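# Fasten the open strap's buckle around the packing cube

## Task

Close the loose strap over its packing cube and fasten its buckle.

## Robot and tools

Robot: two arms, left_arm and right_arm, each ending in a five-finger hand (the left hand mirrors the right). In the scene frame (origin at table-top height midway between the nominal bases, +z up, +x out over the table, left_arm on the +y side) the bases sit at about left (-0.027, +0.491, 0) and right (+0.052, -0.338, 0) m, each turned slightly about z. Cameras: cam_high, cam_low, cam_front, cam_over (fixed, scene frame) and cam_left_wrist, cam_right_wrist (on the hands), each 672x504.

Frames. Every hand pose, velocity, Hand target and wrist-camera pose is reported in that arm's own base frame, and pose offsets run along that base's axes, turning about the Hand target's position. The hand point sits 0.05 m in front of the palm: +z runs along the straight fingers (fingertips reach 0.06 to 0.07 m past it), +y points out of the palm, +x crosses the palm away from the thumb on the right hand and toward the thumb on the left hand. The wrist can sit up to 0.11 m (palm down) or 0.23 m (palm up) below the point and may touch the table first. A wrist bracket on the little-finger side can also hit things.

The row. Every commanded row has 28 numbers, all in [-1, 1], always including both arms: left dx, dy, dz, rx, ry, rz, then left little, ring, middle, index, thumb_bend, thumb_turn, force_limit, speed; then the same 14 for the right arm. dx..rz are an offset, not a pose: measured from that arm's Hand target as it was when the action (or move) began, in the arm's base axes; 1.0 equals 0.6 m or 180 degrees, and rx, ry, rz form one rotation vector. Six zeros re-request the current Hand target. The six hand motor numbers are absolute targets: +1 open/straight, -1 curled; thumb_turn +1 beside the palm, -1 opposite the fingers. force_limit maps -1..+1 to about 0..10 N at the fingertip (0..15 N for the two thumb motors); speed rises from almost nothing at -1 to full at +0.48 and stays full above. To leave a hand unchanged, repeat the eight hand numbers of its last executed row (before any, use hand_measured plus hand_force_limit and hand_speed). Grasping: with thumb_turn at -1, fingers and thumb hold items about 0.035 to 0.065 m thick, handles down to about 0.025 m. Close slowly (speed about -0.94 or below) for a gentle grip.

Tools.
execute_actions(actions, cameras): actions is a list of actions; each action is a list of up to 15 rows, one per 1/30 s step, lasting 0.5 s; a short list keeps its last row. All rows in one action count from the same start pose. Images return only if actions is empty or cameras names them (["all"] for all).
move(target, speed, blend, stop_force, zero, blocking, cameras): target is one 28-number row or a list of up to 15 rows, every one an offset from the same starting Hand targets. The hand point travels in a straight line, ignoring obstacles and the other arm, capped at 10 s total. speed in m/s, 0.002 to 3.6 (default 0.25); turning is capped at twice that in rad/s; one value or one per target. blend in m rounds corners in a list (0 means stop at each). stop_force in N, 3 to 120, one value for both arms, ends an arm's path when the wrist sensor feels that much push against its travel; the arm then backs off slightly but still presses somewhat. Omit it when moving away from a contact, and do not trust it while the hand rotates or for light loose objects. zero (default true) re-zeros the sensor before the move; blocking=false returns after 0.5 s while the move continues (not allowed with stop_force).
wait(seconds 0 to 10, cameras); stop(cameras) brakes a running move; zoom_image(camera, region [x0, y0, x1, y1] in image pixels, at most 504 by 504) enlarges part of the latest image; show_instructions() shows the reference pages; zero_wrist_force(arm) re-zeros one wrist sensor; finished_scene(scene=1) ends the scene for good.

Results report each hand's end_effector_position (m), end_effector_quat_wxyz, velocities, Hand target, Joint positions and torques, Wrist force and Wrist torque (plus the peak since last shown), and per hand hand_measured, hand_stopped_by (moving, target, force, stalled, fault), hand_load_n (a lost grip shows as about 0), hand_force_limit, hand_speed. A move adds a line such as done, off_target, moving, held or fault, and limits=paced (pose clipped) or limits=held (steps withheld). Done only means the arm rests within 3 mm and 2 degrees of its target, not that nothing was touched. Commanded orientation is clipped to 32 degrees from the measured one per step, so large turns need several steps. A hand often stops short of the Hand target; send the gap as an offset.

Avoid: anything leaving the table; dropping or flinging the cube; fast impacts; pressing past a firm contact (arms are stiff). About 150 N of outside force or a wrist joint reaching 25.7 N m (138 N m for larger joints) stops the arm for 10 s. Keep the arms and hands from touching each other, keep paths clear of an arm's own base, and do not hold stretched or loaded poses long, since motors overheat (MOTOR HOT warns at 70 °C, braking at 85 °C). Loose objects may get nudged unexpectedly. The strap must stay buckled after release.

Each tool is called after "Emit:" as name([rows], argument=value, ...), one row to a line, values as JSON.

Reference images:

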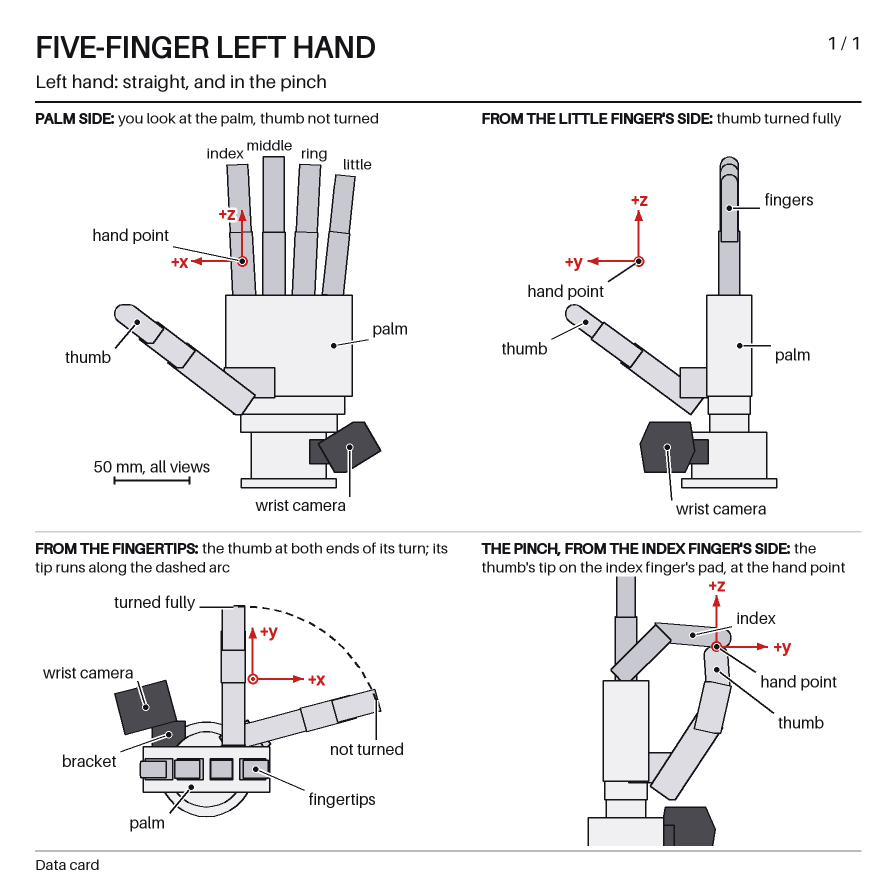

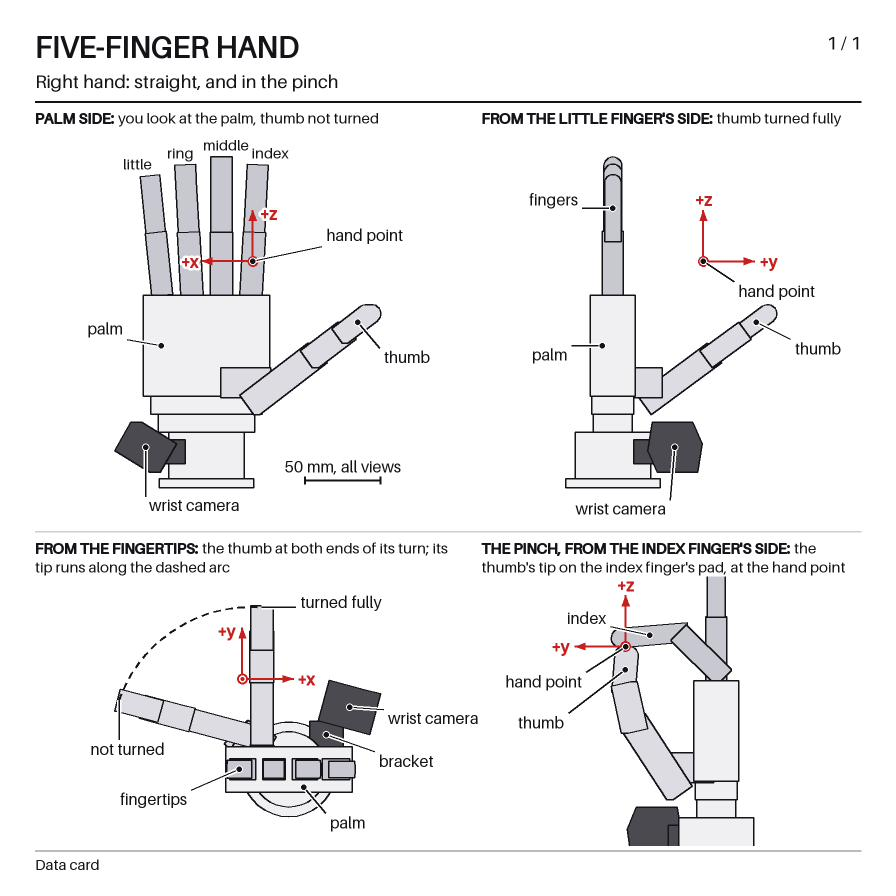

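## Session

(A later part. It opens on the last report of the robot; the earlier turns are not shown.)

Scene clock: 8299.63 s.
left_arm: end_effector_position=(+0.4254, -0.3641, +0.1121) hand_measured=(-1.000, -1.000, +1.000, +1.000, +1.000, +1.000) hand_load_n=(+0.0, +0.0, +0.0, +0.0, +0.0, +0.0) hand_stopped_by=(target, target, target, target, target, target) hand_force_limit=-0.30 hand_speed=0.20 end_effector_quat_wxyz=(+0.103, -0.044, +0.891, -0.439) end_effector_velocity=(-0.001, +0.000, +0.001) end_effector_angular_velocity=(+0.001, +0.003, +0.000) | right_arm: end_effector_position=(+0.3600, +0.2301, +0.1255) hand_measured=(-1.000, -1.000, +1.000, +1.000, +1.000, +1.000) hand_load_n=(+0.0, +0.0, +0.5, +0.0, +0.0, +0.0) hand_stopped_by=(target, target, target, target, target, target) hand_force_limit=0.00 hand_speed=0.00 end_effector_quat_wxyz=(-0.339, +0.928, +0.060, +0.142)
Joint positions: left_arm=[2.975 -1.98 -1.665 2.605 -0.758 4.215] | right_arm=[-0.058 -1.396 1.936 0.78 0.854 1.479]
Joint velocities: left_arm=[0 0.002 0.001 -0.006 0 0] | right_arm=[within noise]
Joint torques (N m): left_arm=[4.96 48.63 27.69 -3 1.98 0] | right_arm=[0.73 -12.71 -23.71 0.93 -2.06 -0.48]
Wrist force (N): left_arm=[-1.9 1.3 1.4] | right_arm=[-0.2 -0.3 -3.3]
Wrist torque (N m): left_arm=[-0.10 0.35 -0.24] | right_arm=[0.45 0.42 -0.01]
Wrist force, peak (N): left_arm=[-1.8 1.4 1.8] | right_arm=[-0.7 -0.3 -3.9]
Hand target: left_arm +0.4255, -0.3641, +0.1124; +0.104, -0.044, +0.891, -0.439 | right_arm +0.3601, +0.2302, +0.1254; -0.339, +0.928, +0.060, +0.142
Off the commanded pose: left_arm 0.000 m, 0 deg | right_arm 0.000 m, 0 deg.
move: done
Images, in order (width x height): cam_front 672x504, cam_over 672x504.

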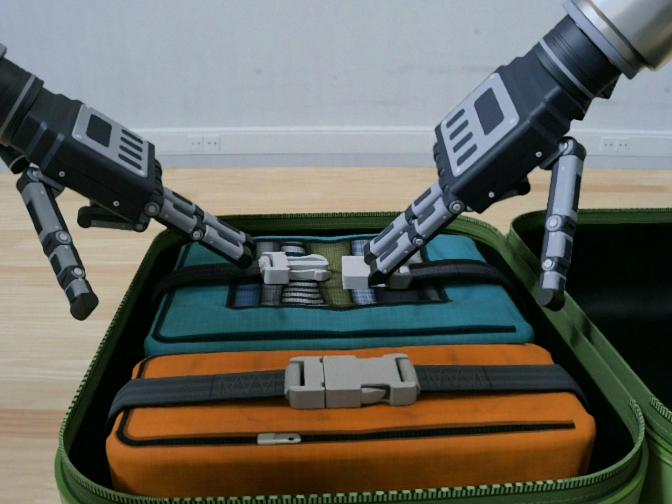

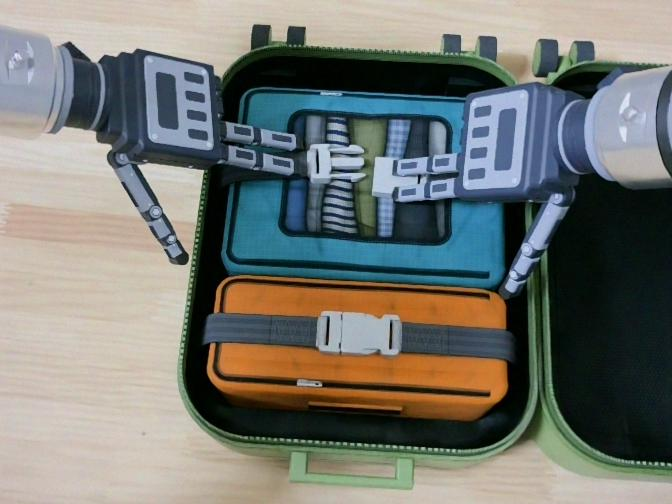

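Emit:
move(target=[-0.005,-0.0003,-0.0115,0,0,0,-1,-1,1,1,1,1,-0.3,0.2, 0,0,0,0,0,0,-1,-1,1,1,1,1,0.0,0.0], speed=0.03, cameras=["cam_over","cam_front"])

Emit:
zoom_image(camera="cam_over", region=[270, 130, 325, 190])

Emit:
zoom_image(camera="cam_front", region=[230, 220, 300, 290])

Scene clock: 8311.17 s.
left_arm: end_effector_position=(+0.4224, -0.3643, +0.1053) hand_measured=(-1.000, -1.000, +1.000, +1.000, +1.000, +1.000) hand_load_n=(+0.0, +0.0, +0.0, +0.0, +0.0, -0.5) hand_stopped_by=(target, target, target, target, target, target) hand_force_limit=-0.30 hand_speed=0.20 end_effector_quat_wxyz=(+0.104, -0.044, +0.891, -0.439) | right_arm: end_effector_position=(+0.3601, +0.2302, +0.1254) hand_measured=(-1.000, -1.000, +1.000, +1.000, +1.000, +1.000) hand_load_n=(+0.0, +0.0, +0.5, +0.0, +0.0, +0.0) hand_stopped_by=(target, target, target, target, target, target) hand_force_limit=0.00 hand_speed=0.00 end_effector_quat_wxyz=(-0.339, +0.928, +0.060, +0.142)
Joint positions: left_arm=[2.974 -1.982 -1.681 2.625 -0.759 4.213] | right_arm=[-0.057 -1.395 1.936 0.78 0.854 1.479]
Joint torques (N m): left_arm=[-3.22 27.38 28.03 -3.26 -1.57 -1.4] | right_arm=[4.15 -12.56 -23.52 3.7 1.65 1.8]
Wrist force (N): left_arm=[-1.9 1.2 1.7] | right_arm=[-0.1 -0.2 -3.4]
Wrist torque (N m): left_arm=[-0.14 0.36 -0.18] | right_arm=[0.48 0.39 0.00]
Wrist force, peak (N): left_arm=[-1.9 1.4 1.5] | right_arm=[-0.3 -0.2 -3.6]
Hand target: left_arm +0.4225, -0.3643, +0.1055; +0.104, -0.044, +0.891, -0.439 | right_arm +0.3601, +0.2302, +0.1254; -0.339, +0.928, +0.060, +0.142
Off the commanded pose: left_arm 0.000 m, 0 deg | right_arm 0.000 m, 0 deg.
move: done
Images, in order (width x height): cam_front 672x504, cam_over 672x504.

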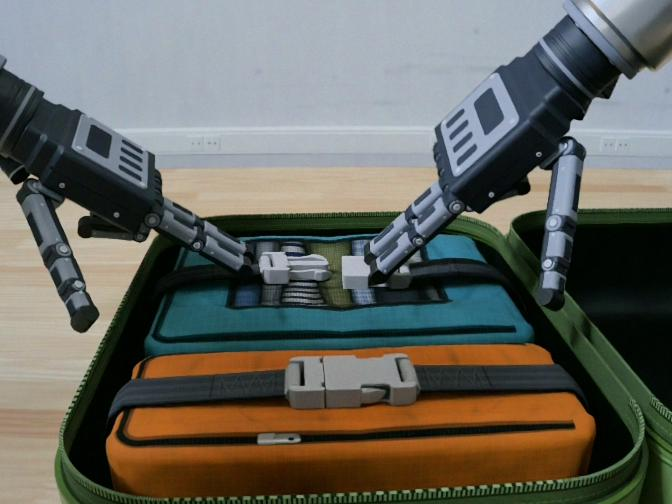

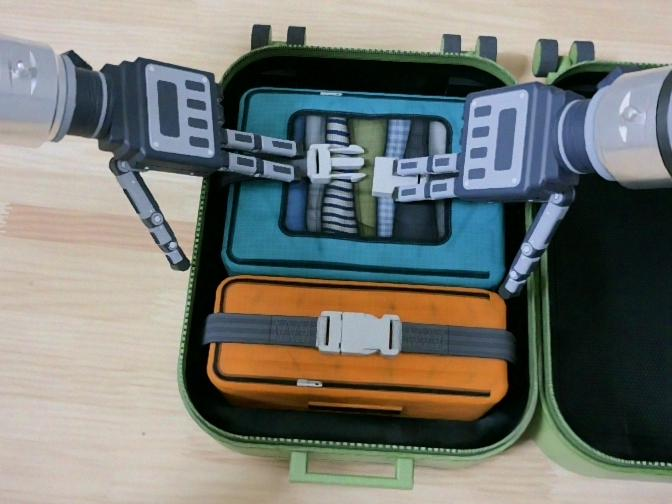

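Scaled by 8.400.

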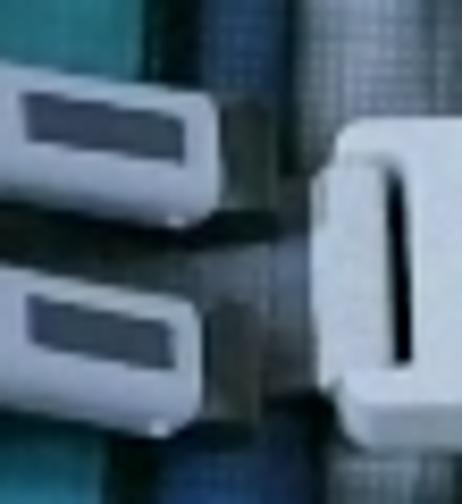

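Scaled by 7.200.

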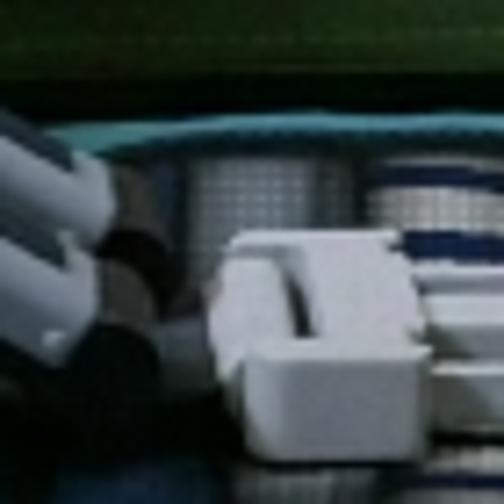

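Emit:
move([
  [0,0,-0.005,0,0,0,-1,-1,1,1,1,1,-0.3,0.2, 0,0,0,0,0,0,-1,-1,1,1,1,1,0.0,0.0],
  [0,-0.0075,-0.005,0,0,0,-1,-1,1,1,1,1,-0.3,0.2, 0,0,0,0,0,0,-1,-1,1,1,1,1,0.0,0.0],
], speed=0.03, cameras=["cam_over","cam_front"])

Emit:
zoom_image(camera="cam_over", region=[280, 130, 335, 190])

Emit:
zoom_image(camera="cam_front", region=[230, 220, 300, 290])

Scene clock: 8323.53 s.
left_arm: end_effector_position=(+0.4226, -0.3688, +0.1024) hand_measured=(-1.000, -1.000, +1.000, +1.000, +1.000, +1.000) hand_load_n=(+0.0, +0.0, +0.0, +0.0, +0.0, -0.5) hand_stopped_by=(target, target, target, target, target, target) hand_force_limit=-0.30 hand_speed=0.20 end_effector_quat_wxyz=(+0.104, -0.044, +0.891, -0.439) | right_arm: end_effector_position=(+0.3601, +0.2302, +0.1254) hand_measured=(-1.000, -1.000, +1.000, +1.000, +1.000, +1.000) hand_load_n=(+0.0, +0.0, +0.5, +0.0, +0.0, -0.5) hand_stopped_by=(target, target, target, target, target, target) hand_force_limit=0.00 hand_speed=0.00 end_effector_quat_wxyz=(-0.339, +0.928, +0.060, +0.142)
Joint positions: left_arm=[2.963 -1.988 -1.678 2.638 -0.765 4.2] | right_arm=[-0.057 -1.395 1.936 0.78 0.854 1.479]
Joint torques (N m): left_arm=[7.88 39.78 7.01 -3.25 3.55 1.76] | right_arm=[3.96 -12.05 -23.31 3.58 1.5 1.75]
Wrist force (N): left_arm=[-1.8 0.9 1.7] | right_arm=[-0.3 0.0 -2.9]
Wrist torque (N m): left_arm=[-0.16 0.36 -0.24] | right_arm=[0.46 0.39 0.00]
Wrist force, peak (N): left_arm=[-1.8 1.4 1.7] | right_arm=[-0.2 -0.2 -3.7]
Hand target: left_arm +0.4225, -0.3688, +0.1025; +0.104, -0.044, +0.891, -0.439 | right_arm +0.3601, +0.2302, +0.1254; -0.339, +0.928, +0.060, +0.142
Off the commanded pose: left_arm 0.000 m, 0 deg | right_arm 0.000 m, 0 deg.
move: done
Images, in order (width x height): cam_front 672x504, cam_over 672x504.

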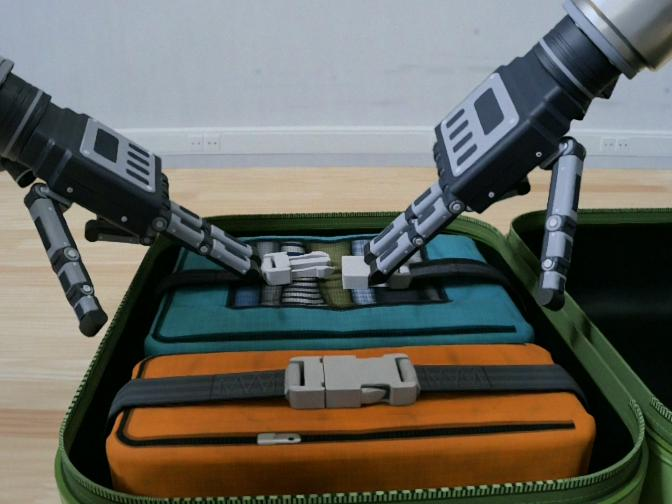

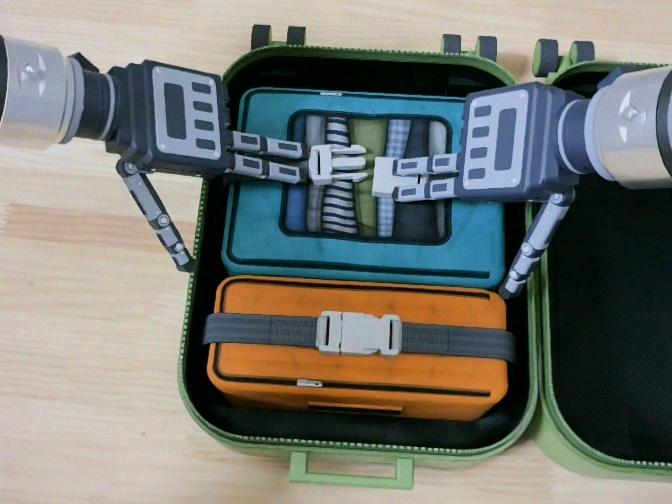

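Scaled by 8.400.

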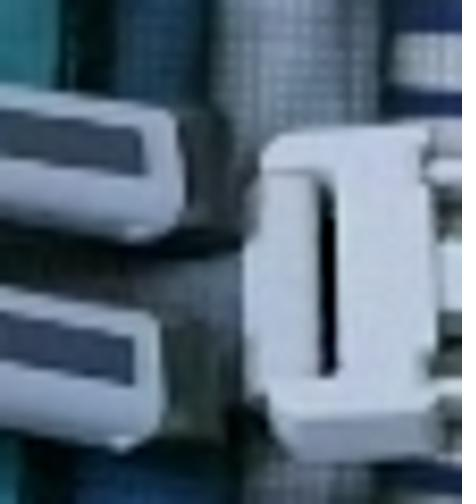

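Scaled by 7.200.

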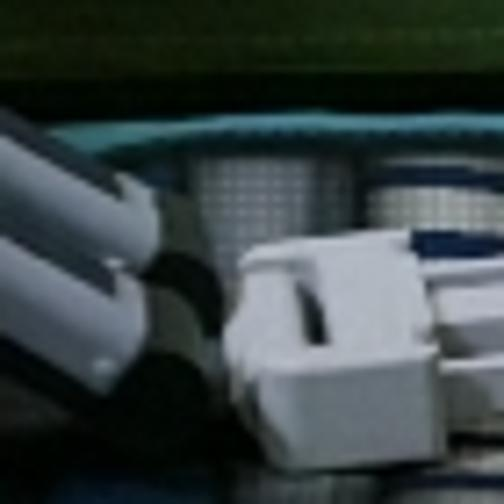

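Emit:
move(target=[-0.0167,-0.0017,0,0,0,0,-1,-1,1,1,1,1,-0.3,0.2, 0,0,0,0,0,0,-1,-1,1,1,1,1,0.0,0.0], speed=0.02, cameras=["cam_over","cam_front"])

Emit:
zoom_image(camera="cam_over", region=[280, 130, 420, 210])

Emit:
zoom_image(camera="cam_front", region=[230, 220, 300, 290])

Scene clock: 8355.47 s.
left_arm: end_effector_position=(+0.4123, -0.3698, +0.1025) hand_measured=(-1.000, -1.000, +1.000, +1.000, +1.000, +1.000) hand_load_n=(+0.0, +0.5, +0.0, +0.0, +0.0, +0.0) hand_stopped_by=(target, target, target, target, target, target) hand_force_limit=-0.30 hand_speed=0.20 end_effector_quat_wxyz=(+0.104, -0.044, +0.891, -0.439) | right_arm: end_effector_position=(+0.3601, +0.2302, +0.1254) hand_measured=(-1.000, -1.000, +1.000, +1.000, +1.000, +1.000) hand_load_n=(+0.0, +0.0, +0.5, +0.0, +0.0, +0.0) hand_stopped_by=(target, target, target, target, target, target) hand_force_limit=0.00 hand_speed=0.00 end_effector_quat_wxyz=(-0.339, +0.928, +0.060, +0.142)
Joint positions: left_arm=[2.957 -1.969 -1.706 2.652 -0.768 4.191] | right_arm=[-0.057 -1.395 1.936 0.78 0.854 1.479]
Joint torques (N m): left_arm=[2.07 22.12 29.3 -2.57 -0.74 0.34] | right_arm=[3.73 -12.35 -23.2 3.59 1.63 1.7]
Wrist force (N): left_arm=[-1.7 0.8 1.7] | right_arm=[-0.2 0.0 -3.3]
Wrist torque (N m): left_arm=[-0.19 0.33 -0.17] | right_arm=[0.51 0.40 0.01]
Wrist force, peak (N): left_arm=[-2.0 1.2 1.7] | right_arm=[0.0 -0.3 -3.6]
Hand target: left_arm +0.4125, -0.3698, +0.1025; +0.104, -0.044, +0.891, -0.439 | right_arm +0.3601, +0.2302, +0.1254; -0.339, +0.928, +0.060, +0.142
Off the commanded pose: left_arm 0.000 m, 0 deg | right_arm 0.000 m, 0 deg.
move: done
Images, in order (width x height): cam_front 672x504, cam_over 672x504.

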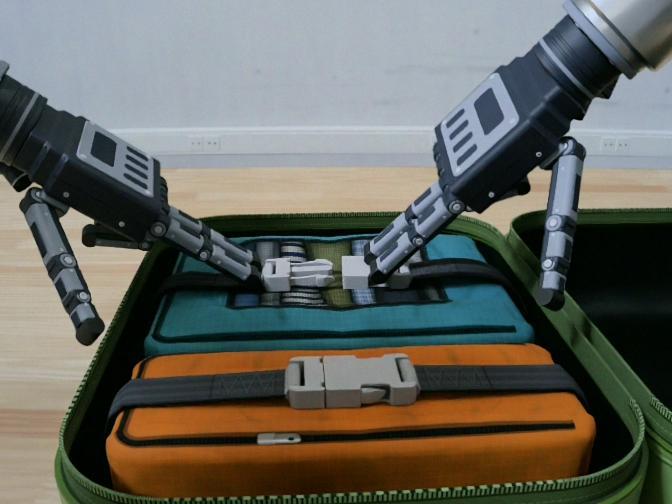

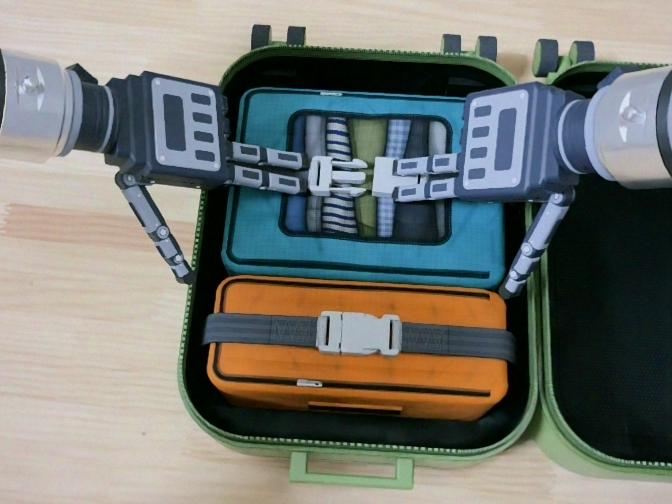

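Scaled by 3.600.

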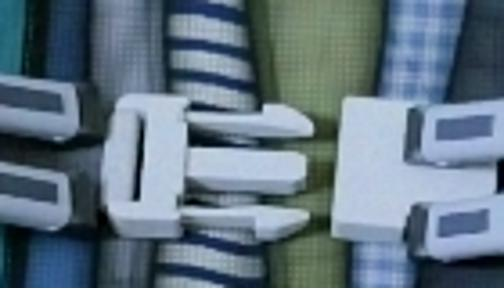

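Scaled by 7.200.

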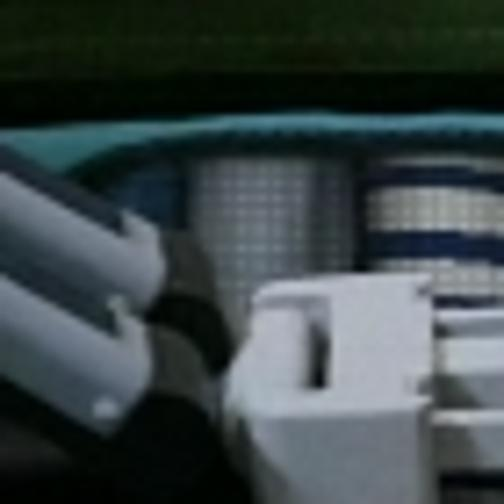

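Emit:
zoom_image(camera="cam_over", region=[295, 145, 350, 205])

Emit:
zoom_image(camera="cam_over", region=[345, 145, 400, 205])

Emit:
zoom_image(camera="cam_front", region=[250, 240, 370, 310])

Scaled by 8.400.

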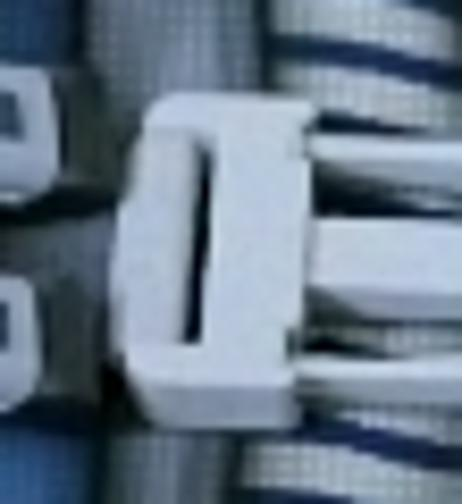

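Scaled by 8.400.

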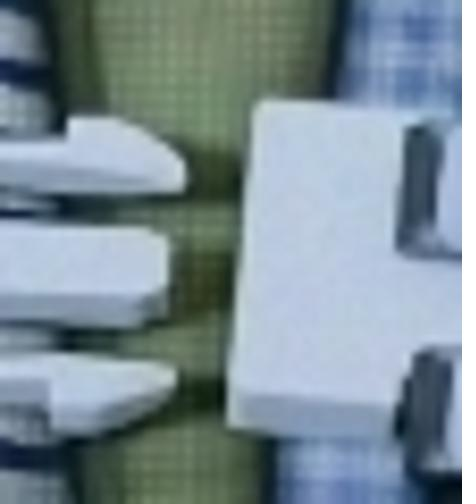

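Scaled by 4.200.

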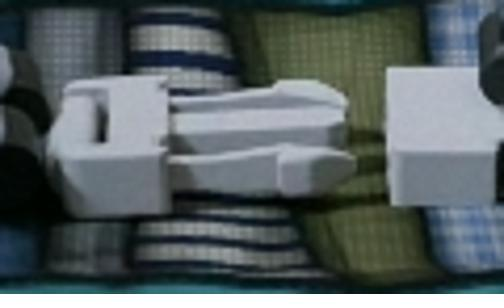

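Emit:
zoom_image(camera="cam_front", region=[255, 245, 310, 305])

Emit:
zoom_image(camera="cam_front", region=[310, 245, 365, 305])

Scaled by 8.400.

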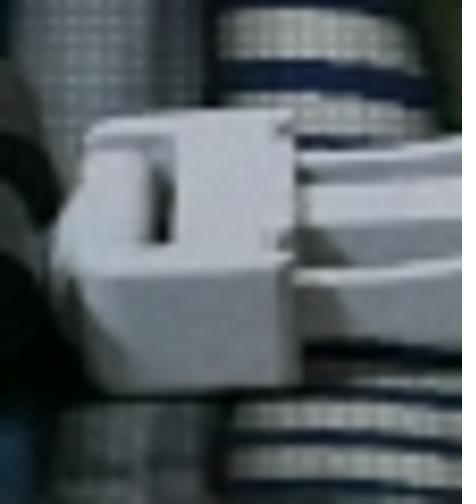

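Scaled by 8.400.

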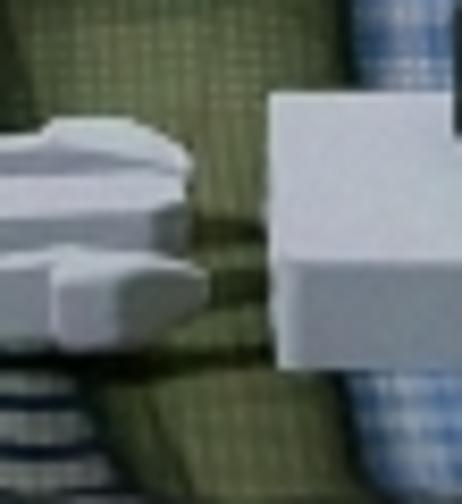

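Emit:
move(target=[0,-0.0008,0.0013,0,0,0,-1,-1,1,1,1,1,-0.3,0.2, -0.0033,0,0,0,0,0,-1,-1,1,1,1,1,0.0,0.0], speed=0.02, cameras=["cam_over","cam_front"])

Emit:
zoom_image(camera="cam_over", region=[295, 145, 350, 205])

Emit:
zoom_image(camera="cam_over", region=[345, 145, 400, 205])

Emit:
zoom_image(camera="cam_front", region=[255, 245, 310, 305])

Emit:
zoom_image(camera="cam_front", region=[310, 245, 365, 305])

Scene clock: 8400.70 s.
left_arm: end_effector_position=(+0.4125, -0.3703, +0.1033) hand_measured=(-1.000, -1.000, +1.000, +1.000, +1.000, +1.000) hand_load_n=(+0.0, +0.0, +0.0, +0.0, +0.0, -0.5) hand_stopped_by=(target, target, target, target, target, target) hand_force_limit=-0.30 hand_speed=0.20 end_effector_quat_wxyz=(+0.104, -0.044, +0.891, -0.439) | right_arm: end_effector_position=(+0.3581, +0.2301, +0.1254) hand_measured=(-1.000, -1.000, +1.000, +1.000, +1.000, +1.000) hand_load_n=(+0.0, +0.0, +0.5, +0.0, +0.0, +0.0) hand_stopped_by=(target, target, target, target, target, target) hand_force_limit=0.00 hand_speed=0.00 end_effector_quat_wxyz=(-0.338, +0.928, +0.060, +0.142)
Joint positions: left_arm=[2.956 -1.968 -1.704 2.65 -0.768 4.19] | right_arm=[-0.058 -1.4 1.942 0.779 0.854 1.479]
Joint torques (N m): left_arm=[-4.33 46.69 26.99 -2.59 -1.47 -1.4] | right_arm=[-6.33 -27.57 -13.5 0.37 -1.9 -1.96]
Wrist force (N): left_arm=[-1.7 1.1 1.7] | right_arm=[0.4 0.2 -2.9]
Wrist torque (N m): left_arm=[-0.14 0.34 -0.18] | right_arm=[0.46 0.42 0.04]
Wrist force, peak (N): left_arm=[-2.0 1.1 1.8] | right_arm=[-0.2 -0.2 -3.6]
Hand target: left_arm +0.4125, -0.3703, +0.1032; +0.104, -0.044, +0.891, -0.439 | right_arm +0.3581, +0.2302, +0.1254; -0.339, +0.928, +0.060, +0.142
Off the commanded pose: left_arm 0.000 m, 0 deg | right_arm 0.000 m, 0 deg.
move: done
Images, in order (width x height): cam_front 672x504, cam_over 672x504.

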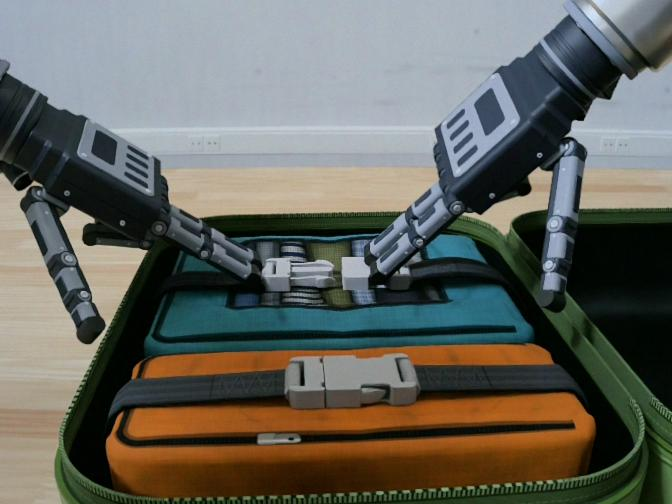

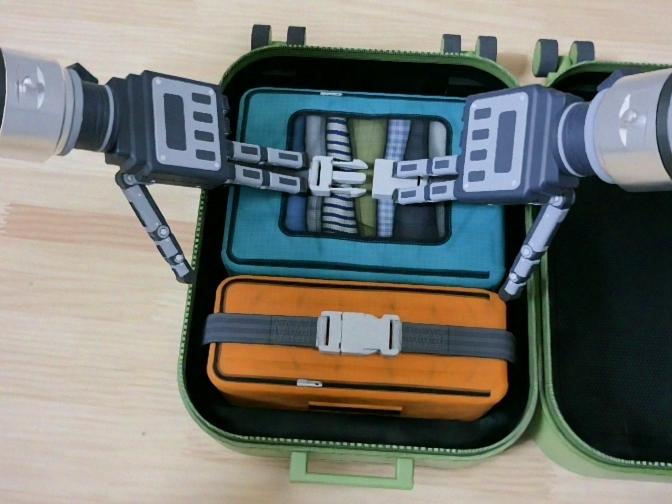

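Scaled by 8.400.

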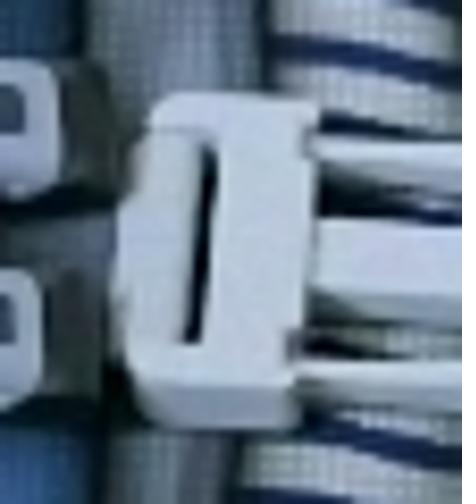

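Scaled by 8.400.

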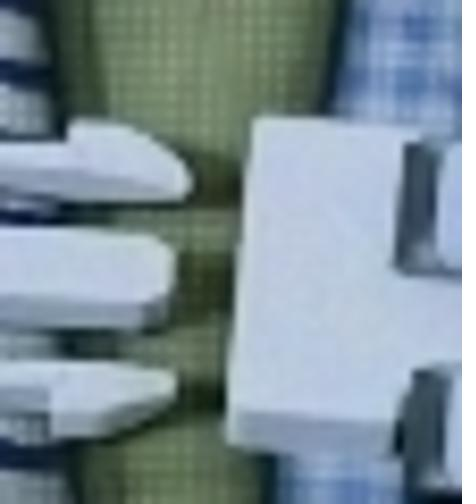

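Scaled by 8.400.

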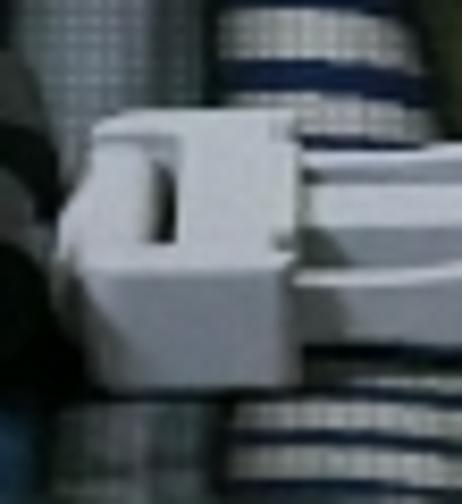

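Scaled by 8.400.

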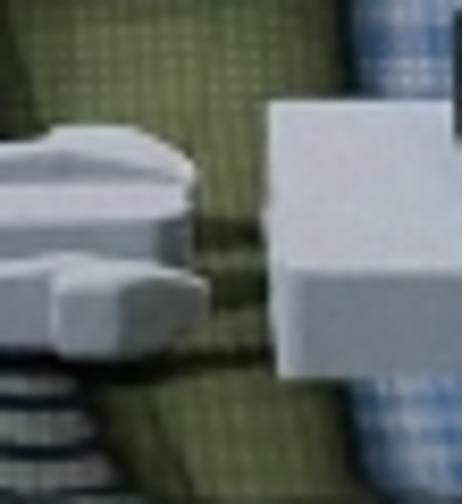

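Emit:
move([
  [0.0052,0.0009,0.0002,0,-0.0056,-0.0111,-1,-1,1,1,1,1,-0.3,0.2, 0.0003,0,0.0005,0,0.0056,0,-1,-1,1,1,1,1,0.0,0.0],
  [0.0052,-0.0066,0.0002,0,-0.0056,-0.0111,-1,-1,1,1,1,1,-0.3,0.2, 0.0003,0,0.0003,0,0.0056,0,-1,-1,1,1,1,1,0.0,0.0],
], speed=0.02, cameras=["cam_over","cam_front"])

Emit:
zoom_image(camera="cam_over", region=[295, 145, 350, 205])

Emit:
zoom_image(camera="cam_over", region=[345, 145, 400, 205])

Emit:
zoom_image(camera="cam_front", region=[255, 245, 310, 305])

Emit:
zoom_image(camera="cam_front", region=[310, 245, 365, 305])

Scene clock: 8445.23 s.
left_arm: end_effector_position=(+0.4157, -0.3743, +0.1034) hand_measured=(-1.000, -1.000, +1.000, +1.000, +1.000, +1.000) hand_load_n=(+0.0, +0.0, +0.0, +0.0, +0.0, +0.0) hand_stopped_by=(target, target, target, target, target, target) hand_force_limit=-0.30 hand_speed=0.20 end_effector_quat_wxyz=(+0.104, -0.025, +0.891, -0.441) end_effector_velocity=(+0.001, +0.002, -0.001) end_effector_angular_velocity=(+0.004, -0.002, +0.000) | right_arm: end_effector_position=(+0.3583, +0.2302, +0.1256) hand_measured=(-1.000, -1.000, +1.000, +1.000, +1.000, +1.000) hand_load_n=(+0.0, +0.5, +0.5, +0.0, -0.5, +0.0) hand_stopped_by=(target, target, target, target, target, target) hand_force_limit=0.00 hand_speed=0.00 end_effector_quat_wxyz=(-0.339, +0.929, +0.057, +0.134)
Joint positions: left_arm=[2.951 -1.984 -1.684 2.635 -0.756 4.229] | right_arm=[-0.057 -1.388 1.93 0.796 0.855 1.479]
Joint velocities: left_arm=[0.003 0 -0.001 -0.001 -0.002 0.006] | right_arm=[within noise]
Joint torques (N m): left_arm=[6.55 34.81 8.73 -2.85 1.67 1.8] | right_arm=[4.68 -12.12 -7.19 0.17 1.47 1.88]
Wrist force (N): left_arm=[-2.0 1.5 1.3] | right_arm=[0.0 0.1 -3.1]
Wrist torque (N m): left_arm=[-0.11 0.37 -0.22] | right_arm=[0.50 0.44 -0.04]
Wrist force, peak (N): left_arm=[-2.0 1.1 1.8] | right_arm=[0.3 0.0 -3.5]
Hand target: left_arm +0.4156, -0.3742, +0.1034; +0.104, -0.025, +0.891, -0.441 | right_arm +0.3583, +0.2302, +0.1256; -0.339, +0.929, +0.057, +0.134
Off the commanded pose: left_arm 0.000 m, 0 deg | right_arm 0.000 m, 0 deg.
move: done
Images, in order (width x height): cam_front 672x504, cam_over 672x504.

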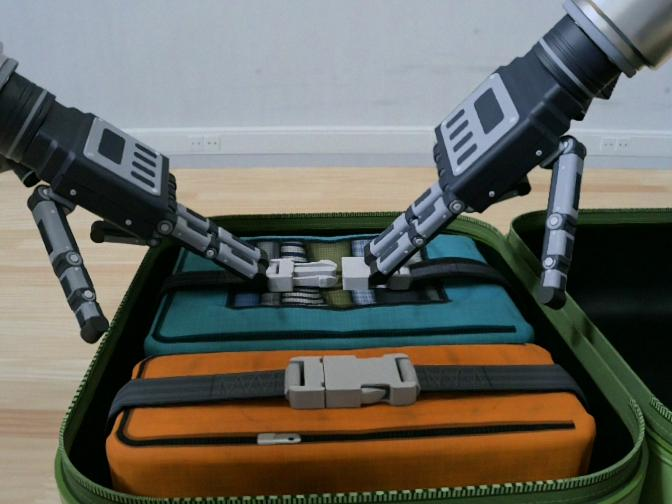

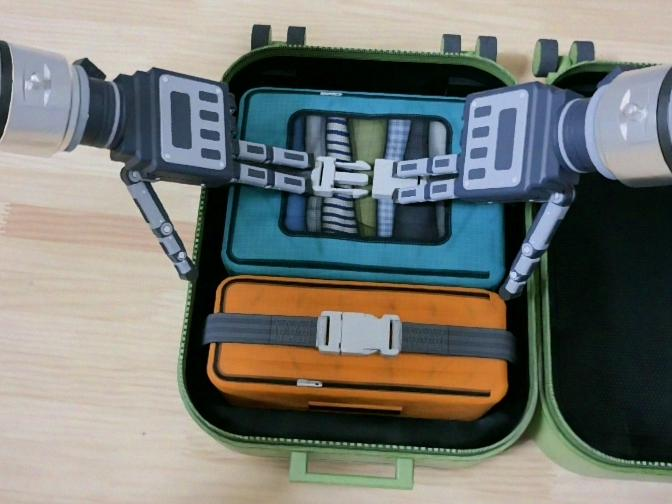

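Scaled by 8.400.

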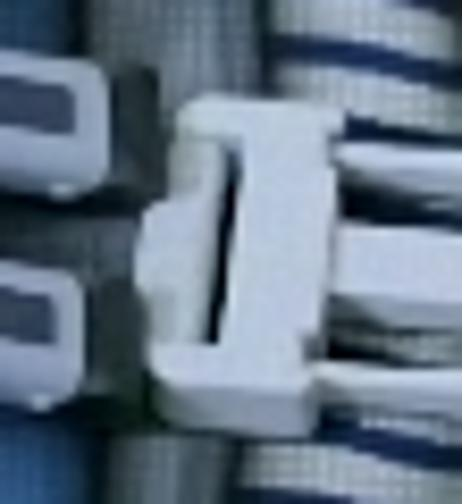

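Scaled by 8.400.

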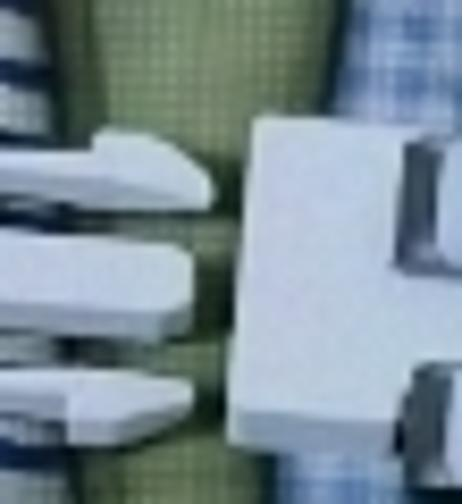

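Scaled by 8.400.

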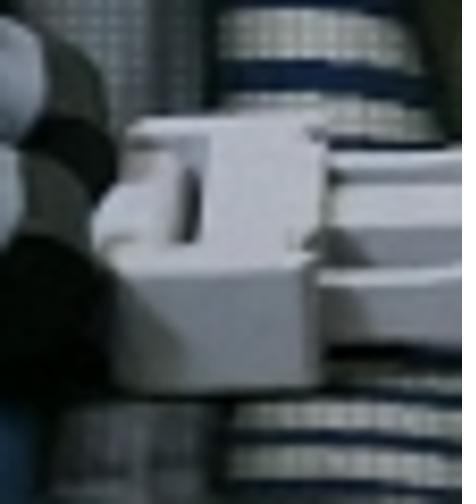

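Scaled by 8.400.

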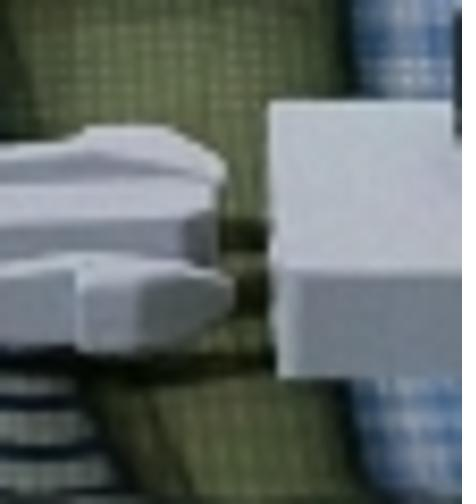

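Emit:
move([
  [0,0,0.0008,0,0,0,-1,-1,1,1,1,1,-0.3,0.2, 0,0,0.0083,0,0,0,-1,-1,1,1,1,1,0.0,0.0],
  [0,0,0.0008,0,0,0,-1,-1,1,1,1,1,-0.3,0.2, -0.0007,0.01,0.0083,0,0,0,-1,-1,1,1,1,1,0.0,0.0],
  [0,0,0.0008,0,0,0,-1,-1,1,1,1,1,-0.3,0.2, -0.0007,0.01,0,0,0,0,-1,-1,1,1,1,1,0.0,0.0],
], speed=0.025, cameras=["cam_over","cam_front"])

Emit:
zoom_image(camera="cam_over", region=[345, 145, 400, 205])

Emit:
zoom_image(camera="cam_front", region=[255, 245, 310, 305])

Emit:
zoom_image(camera="cam_front", region=[310, 245, 365, 305])

Scene clock: 8476.03 s.
left_arm: end_effector_position=(+0.4156, -0.3742, +0.1039) hand_measured=(-1.000, -1.000, +1.000, +1.000, +1.000, +1.000) hand_load_n=(+0.0, +0.0, +0.0, +0.0, +0.0, +0.0) hand_stopped_by=(target, target, target, target, target, target) hand_force_limit=-0.30 hand_speed=0.20 end_effector_quat_wxyz=(+0.104, -0.025, +0.891, -0.441) | right_arm: end_effector_position=(+0.3578, +0.2362, +0.1254) hand_measured=(-1.000, -1.000, +1.000, +1.000, +1.000, +1.000) hand_load_n=(+0.0, +0.0, +0.5, +0.0, +0.0, +0.0) hand_stopped_by=(target, target, target, target, target, target) hand_force_limit=0.00 hand_speed=0.00 end_effector_quat_wxyz=(-0.339, +0.929, +0.057, +0.134) end_effector_velocity=(+0.000, +0.000, +0.001) end_effector_angular_velocity=(-0.001, +0.002, +0.000)
Joint positions: left_arm=[2.951 -1.984 -1.684 2.634 -0.756 4.23] | right_arm=[-0.038 -1.387 1.925 0.785 0.859 1.504]
Joint velocities: left_arm=[within noise] | right_arm=[0.001 -0.001 -0.003 0.006 0.001 0]
Joint torques (N m): left_arm=[6.06 43.77 28.74 -1.38 3.59 1.69] | right_arm=[-5.56 -34.32 -23.78 3.7 -1.99 -1.14]
Wrist force (N): left_arm=[-1.9 1.3 1.4] | right_arm=[-0.8 -1.1 -3.9]
Wrist torque (N m): left_arm=[-0.13 0.35 -0.22] | right_arm=[0.54 0.35 -0.03]
Wrist force, peak (N): left_arm=[-2.0 1.6 1.4] | right_arm=[-0.9 -1.1 -4.2]
Hand target: left_arm +0.4156, -0.3742, +0.1038; +0.104, -0.025, +0.891, -0.441 | right_arm +0.3579, +0.2362, +0.1256; -0.339, +0.929, +0.057, +0.134
Off the commanded pose: left_arm 0.000 m, 0 deg | right_arm 0.000 m, 0 deg.
move: done
Images, in order (width x height): cam_front 672x504, cam_over 672x504.

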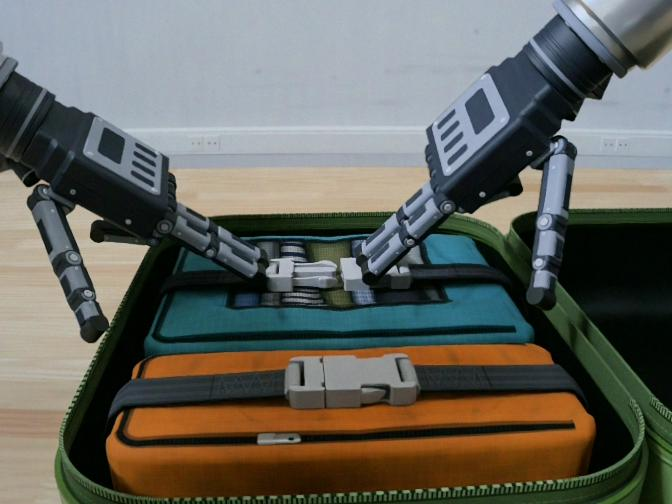

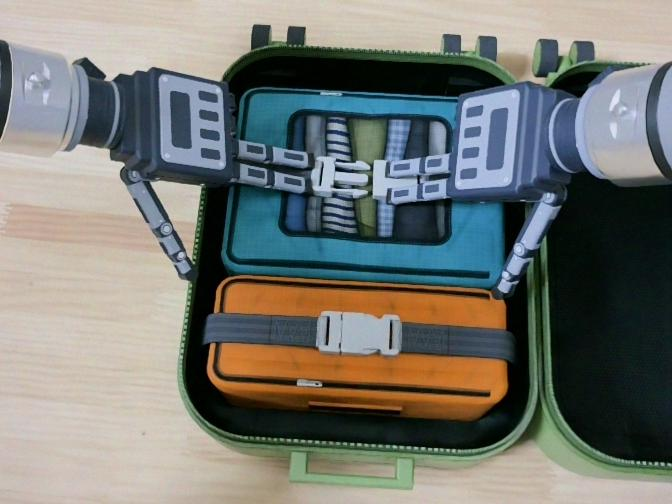

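Scaled by 8.400.

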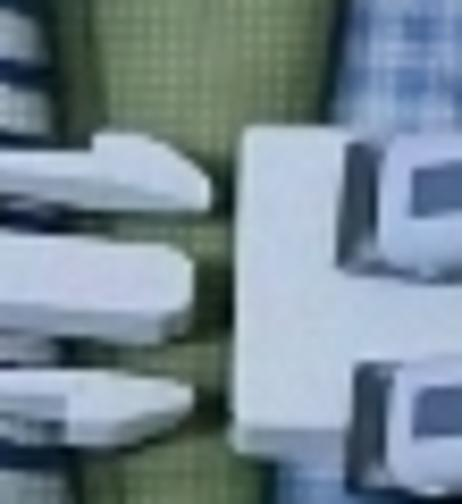

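Scaled by 8.400.

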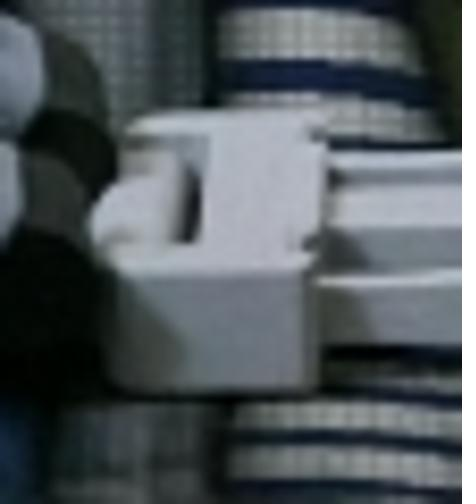

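Scaled by 8.400.

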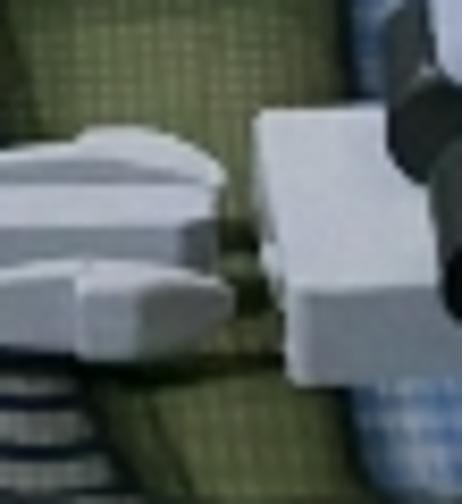

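Emit:
move([
  [0,0,0,0,0,0,-1,-1,1,1,1,1,-0.3,0.2, 0,0,0.0083,0,0,0,-1,-1,1,1,1,1,0.0,0.0],
  [0,0,0,0,0,0,-1,-1,1,1,1,1,-0.3,0.2, 0.0028,0.0008,0.0083,0,0.0083,-0.0111,-1,-1,1,1,1,1,0.0,0.0],
  [0,0,0,0,0,0,-1,-1,1,1,1,1,-0.3,0.2, 0.0028,0.0008,0.0007,0,0.0083,-0.0111,-1,-1,1,1,1,1,0.0,0.0],
], speed=0.025, cameras=["cam_over","cam_front"])

Emit:
zoom_image(camera="cam_over", region=[345, 145, 400, 205])

Emit:
zoom_image(camera="cam_front", region=[310, 245, 365, 305])

Scene clock: 8506.83 s.
left_arm: end_effector_position=(+0.4156, -0.3742, +0.1038) hand_measured=(-1.000, -1.000, +1.000, +1.000, +1.000, +1.000) hand_load_n=(+0.0, +0.0, +0.0, +0.0, +0.0, +0.0) hand_stopped_by=(target, target, target, target, target, target) hand_force_limit=-0.30 hand_speed=0.20 end_effector_quat_wxyz=(+0.104, -0.025, +0.891, -0.441) | right_arm: end_effector_position=(+0.3595, +0.2367, +0.1258) hand_measured=(-1.000, -1.000, +1.000, +1.000, +1.000, +1.000) hand_load_n=(+0.0, +0.0, +0.5, +0.5, +0.0, +0.0) hand_stopped_by=(target, target, target, target, target, target) hand_force_limit=0.00 hand_speed=0.00 end_effector_quat_wxyz=(-0.337, +0.932, +0.036, +0.128) end_effector_velocity=(+0.000, +0.000, +0.002) end_effector_angular_velocity=(+0.000, +0.002, +0.000)
Joint positions: left_arm=[2.951 -1.984 -1.684 2.634 -0.756 4.23] | right_arm=[-0.033 -1.38 1.911 0.785 0.87 1.555]
Joint velocities: left_arm=[within noise] | right_arm=[-0.001 -0.002 -0.002 0.007 -0.001 -0.001]
Joint torques (N m): left_arm=[6.77 25.87 29.47 -0.21 3.43 1.66] | right_arm=[-3.34 -34.03 -23.49 3.59 -1.79 -2.07]
Wrist force (N): left_arm=[-1.8 1.5 1.6] | right_arm=[-0.6 -1.6 -4.3]
Wrist torque (N m): left_arm=[-0.13 0.34 -0.22] | right_arm=[0.60 0.39 -0.06]
Wrist force, peak (N): left_arm=[-2.1 1.5 1.4] | right_arm=[-0.5 -2.2 -4.8]
Hand target: left_arm +0.4156, -0.3742, +0.1038; +0.104, -0.025, +0.891, -0.441 | right_arm +0.3595, +0.2366, +0.1260; -0.337, +0.932, +0.036, +0.128
Off the commanded pose: left_arm 0.000 m, 0 deg | right_arm 0.000 m, 0 deg.
move: done
Images, in order (width x height): cam_front 672x504, cam_over 672x504.

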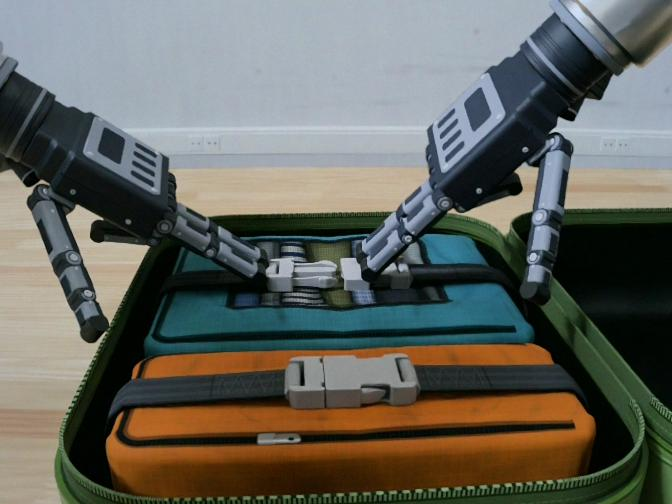

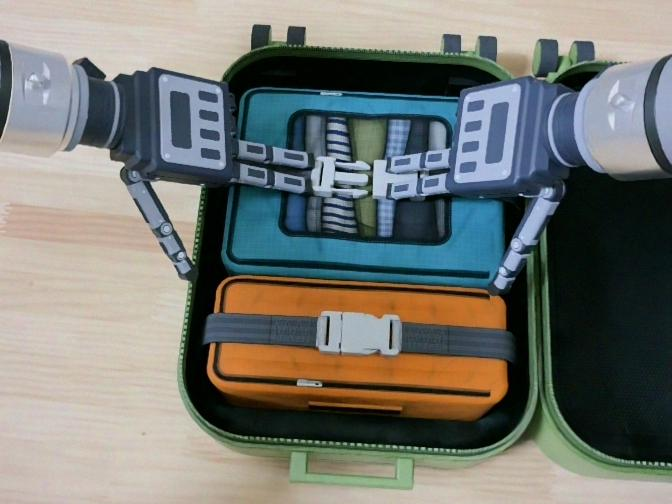

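Scaled by 8.400.

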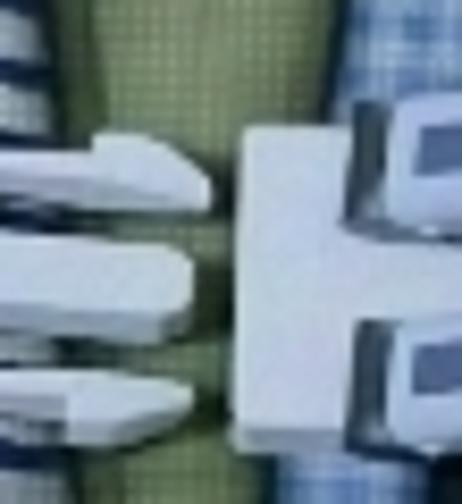

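Scaled by 8.400.

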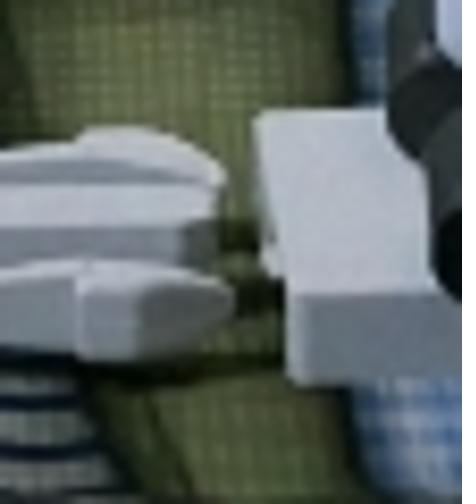

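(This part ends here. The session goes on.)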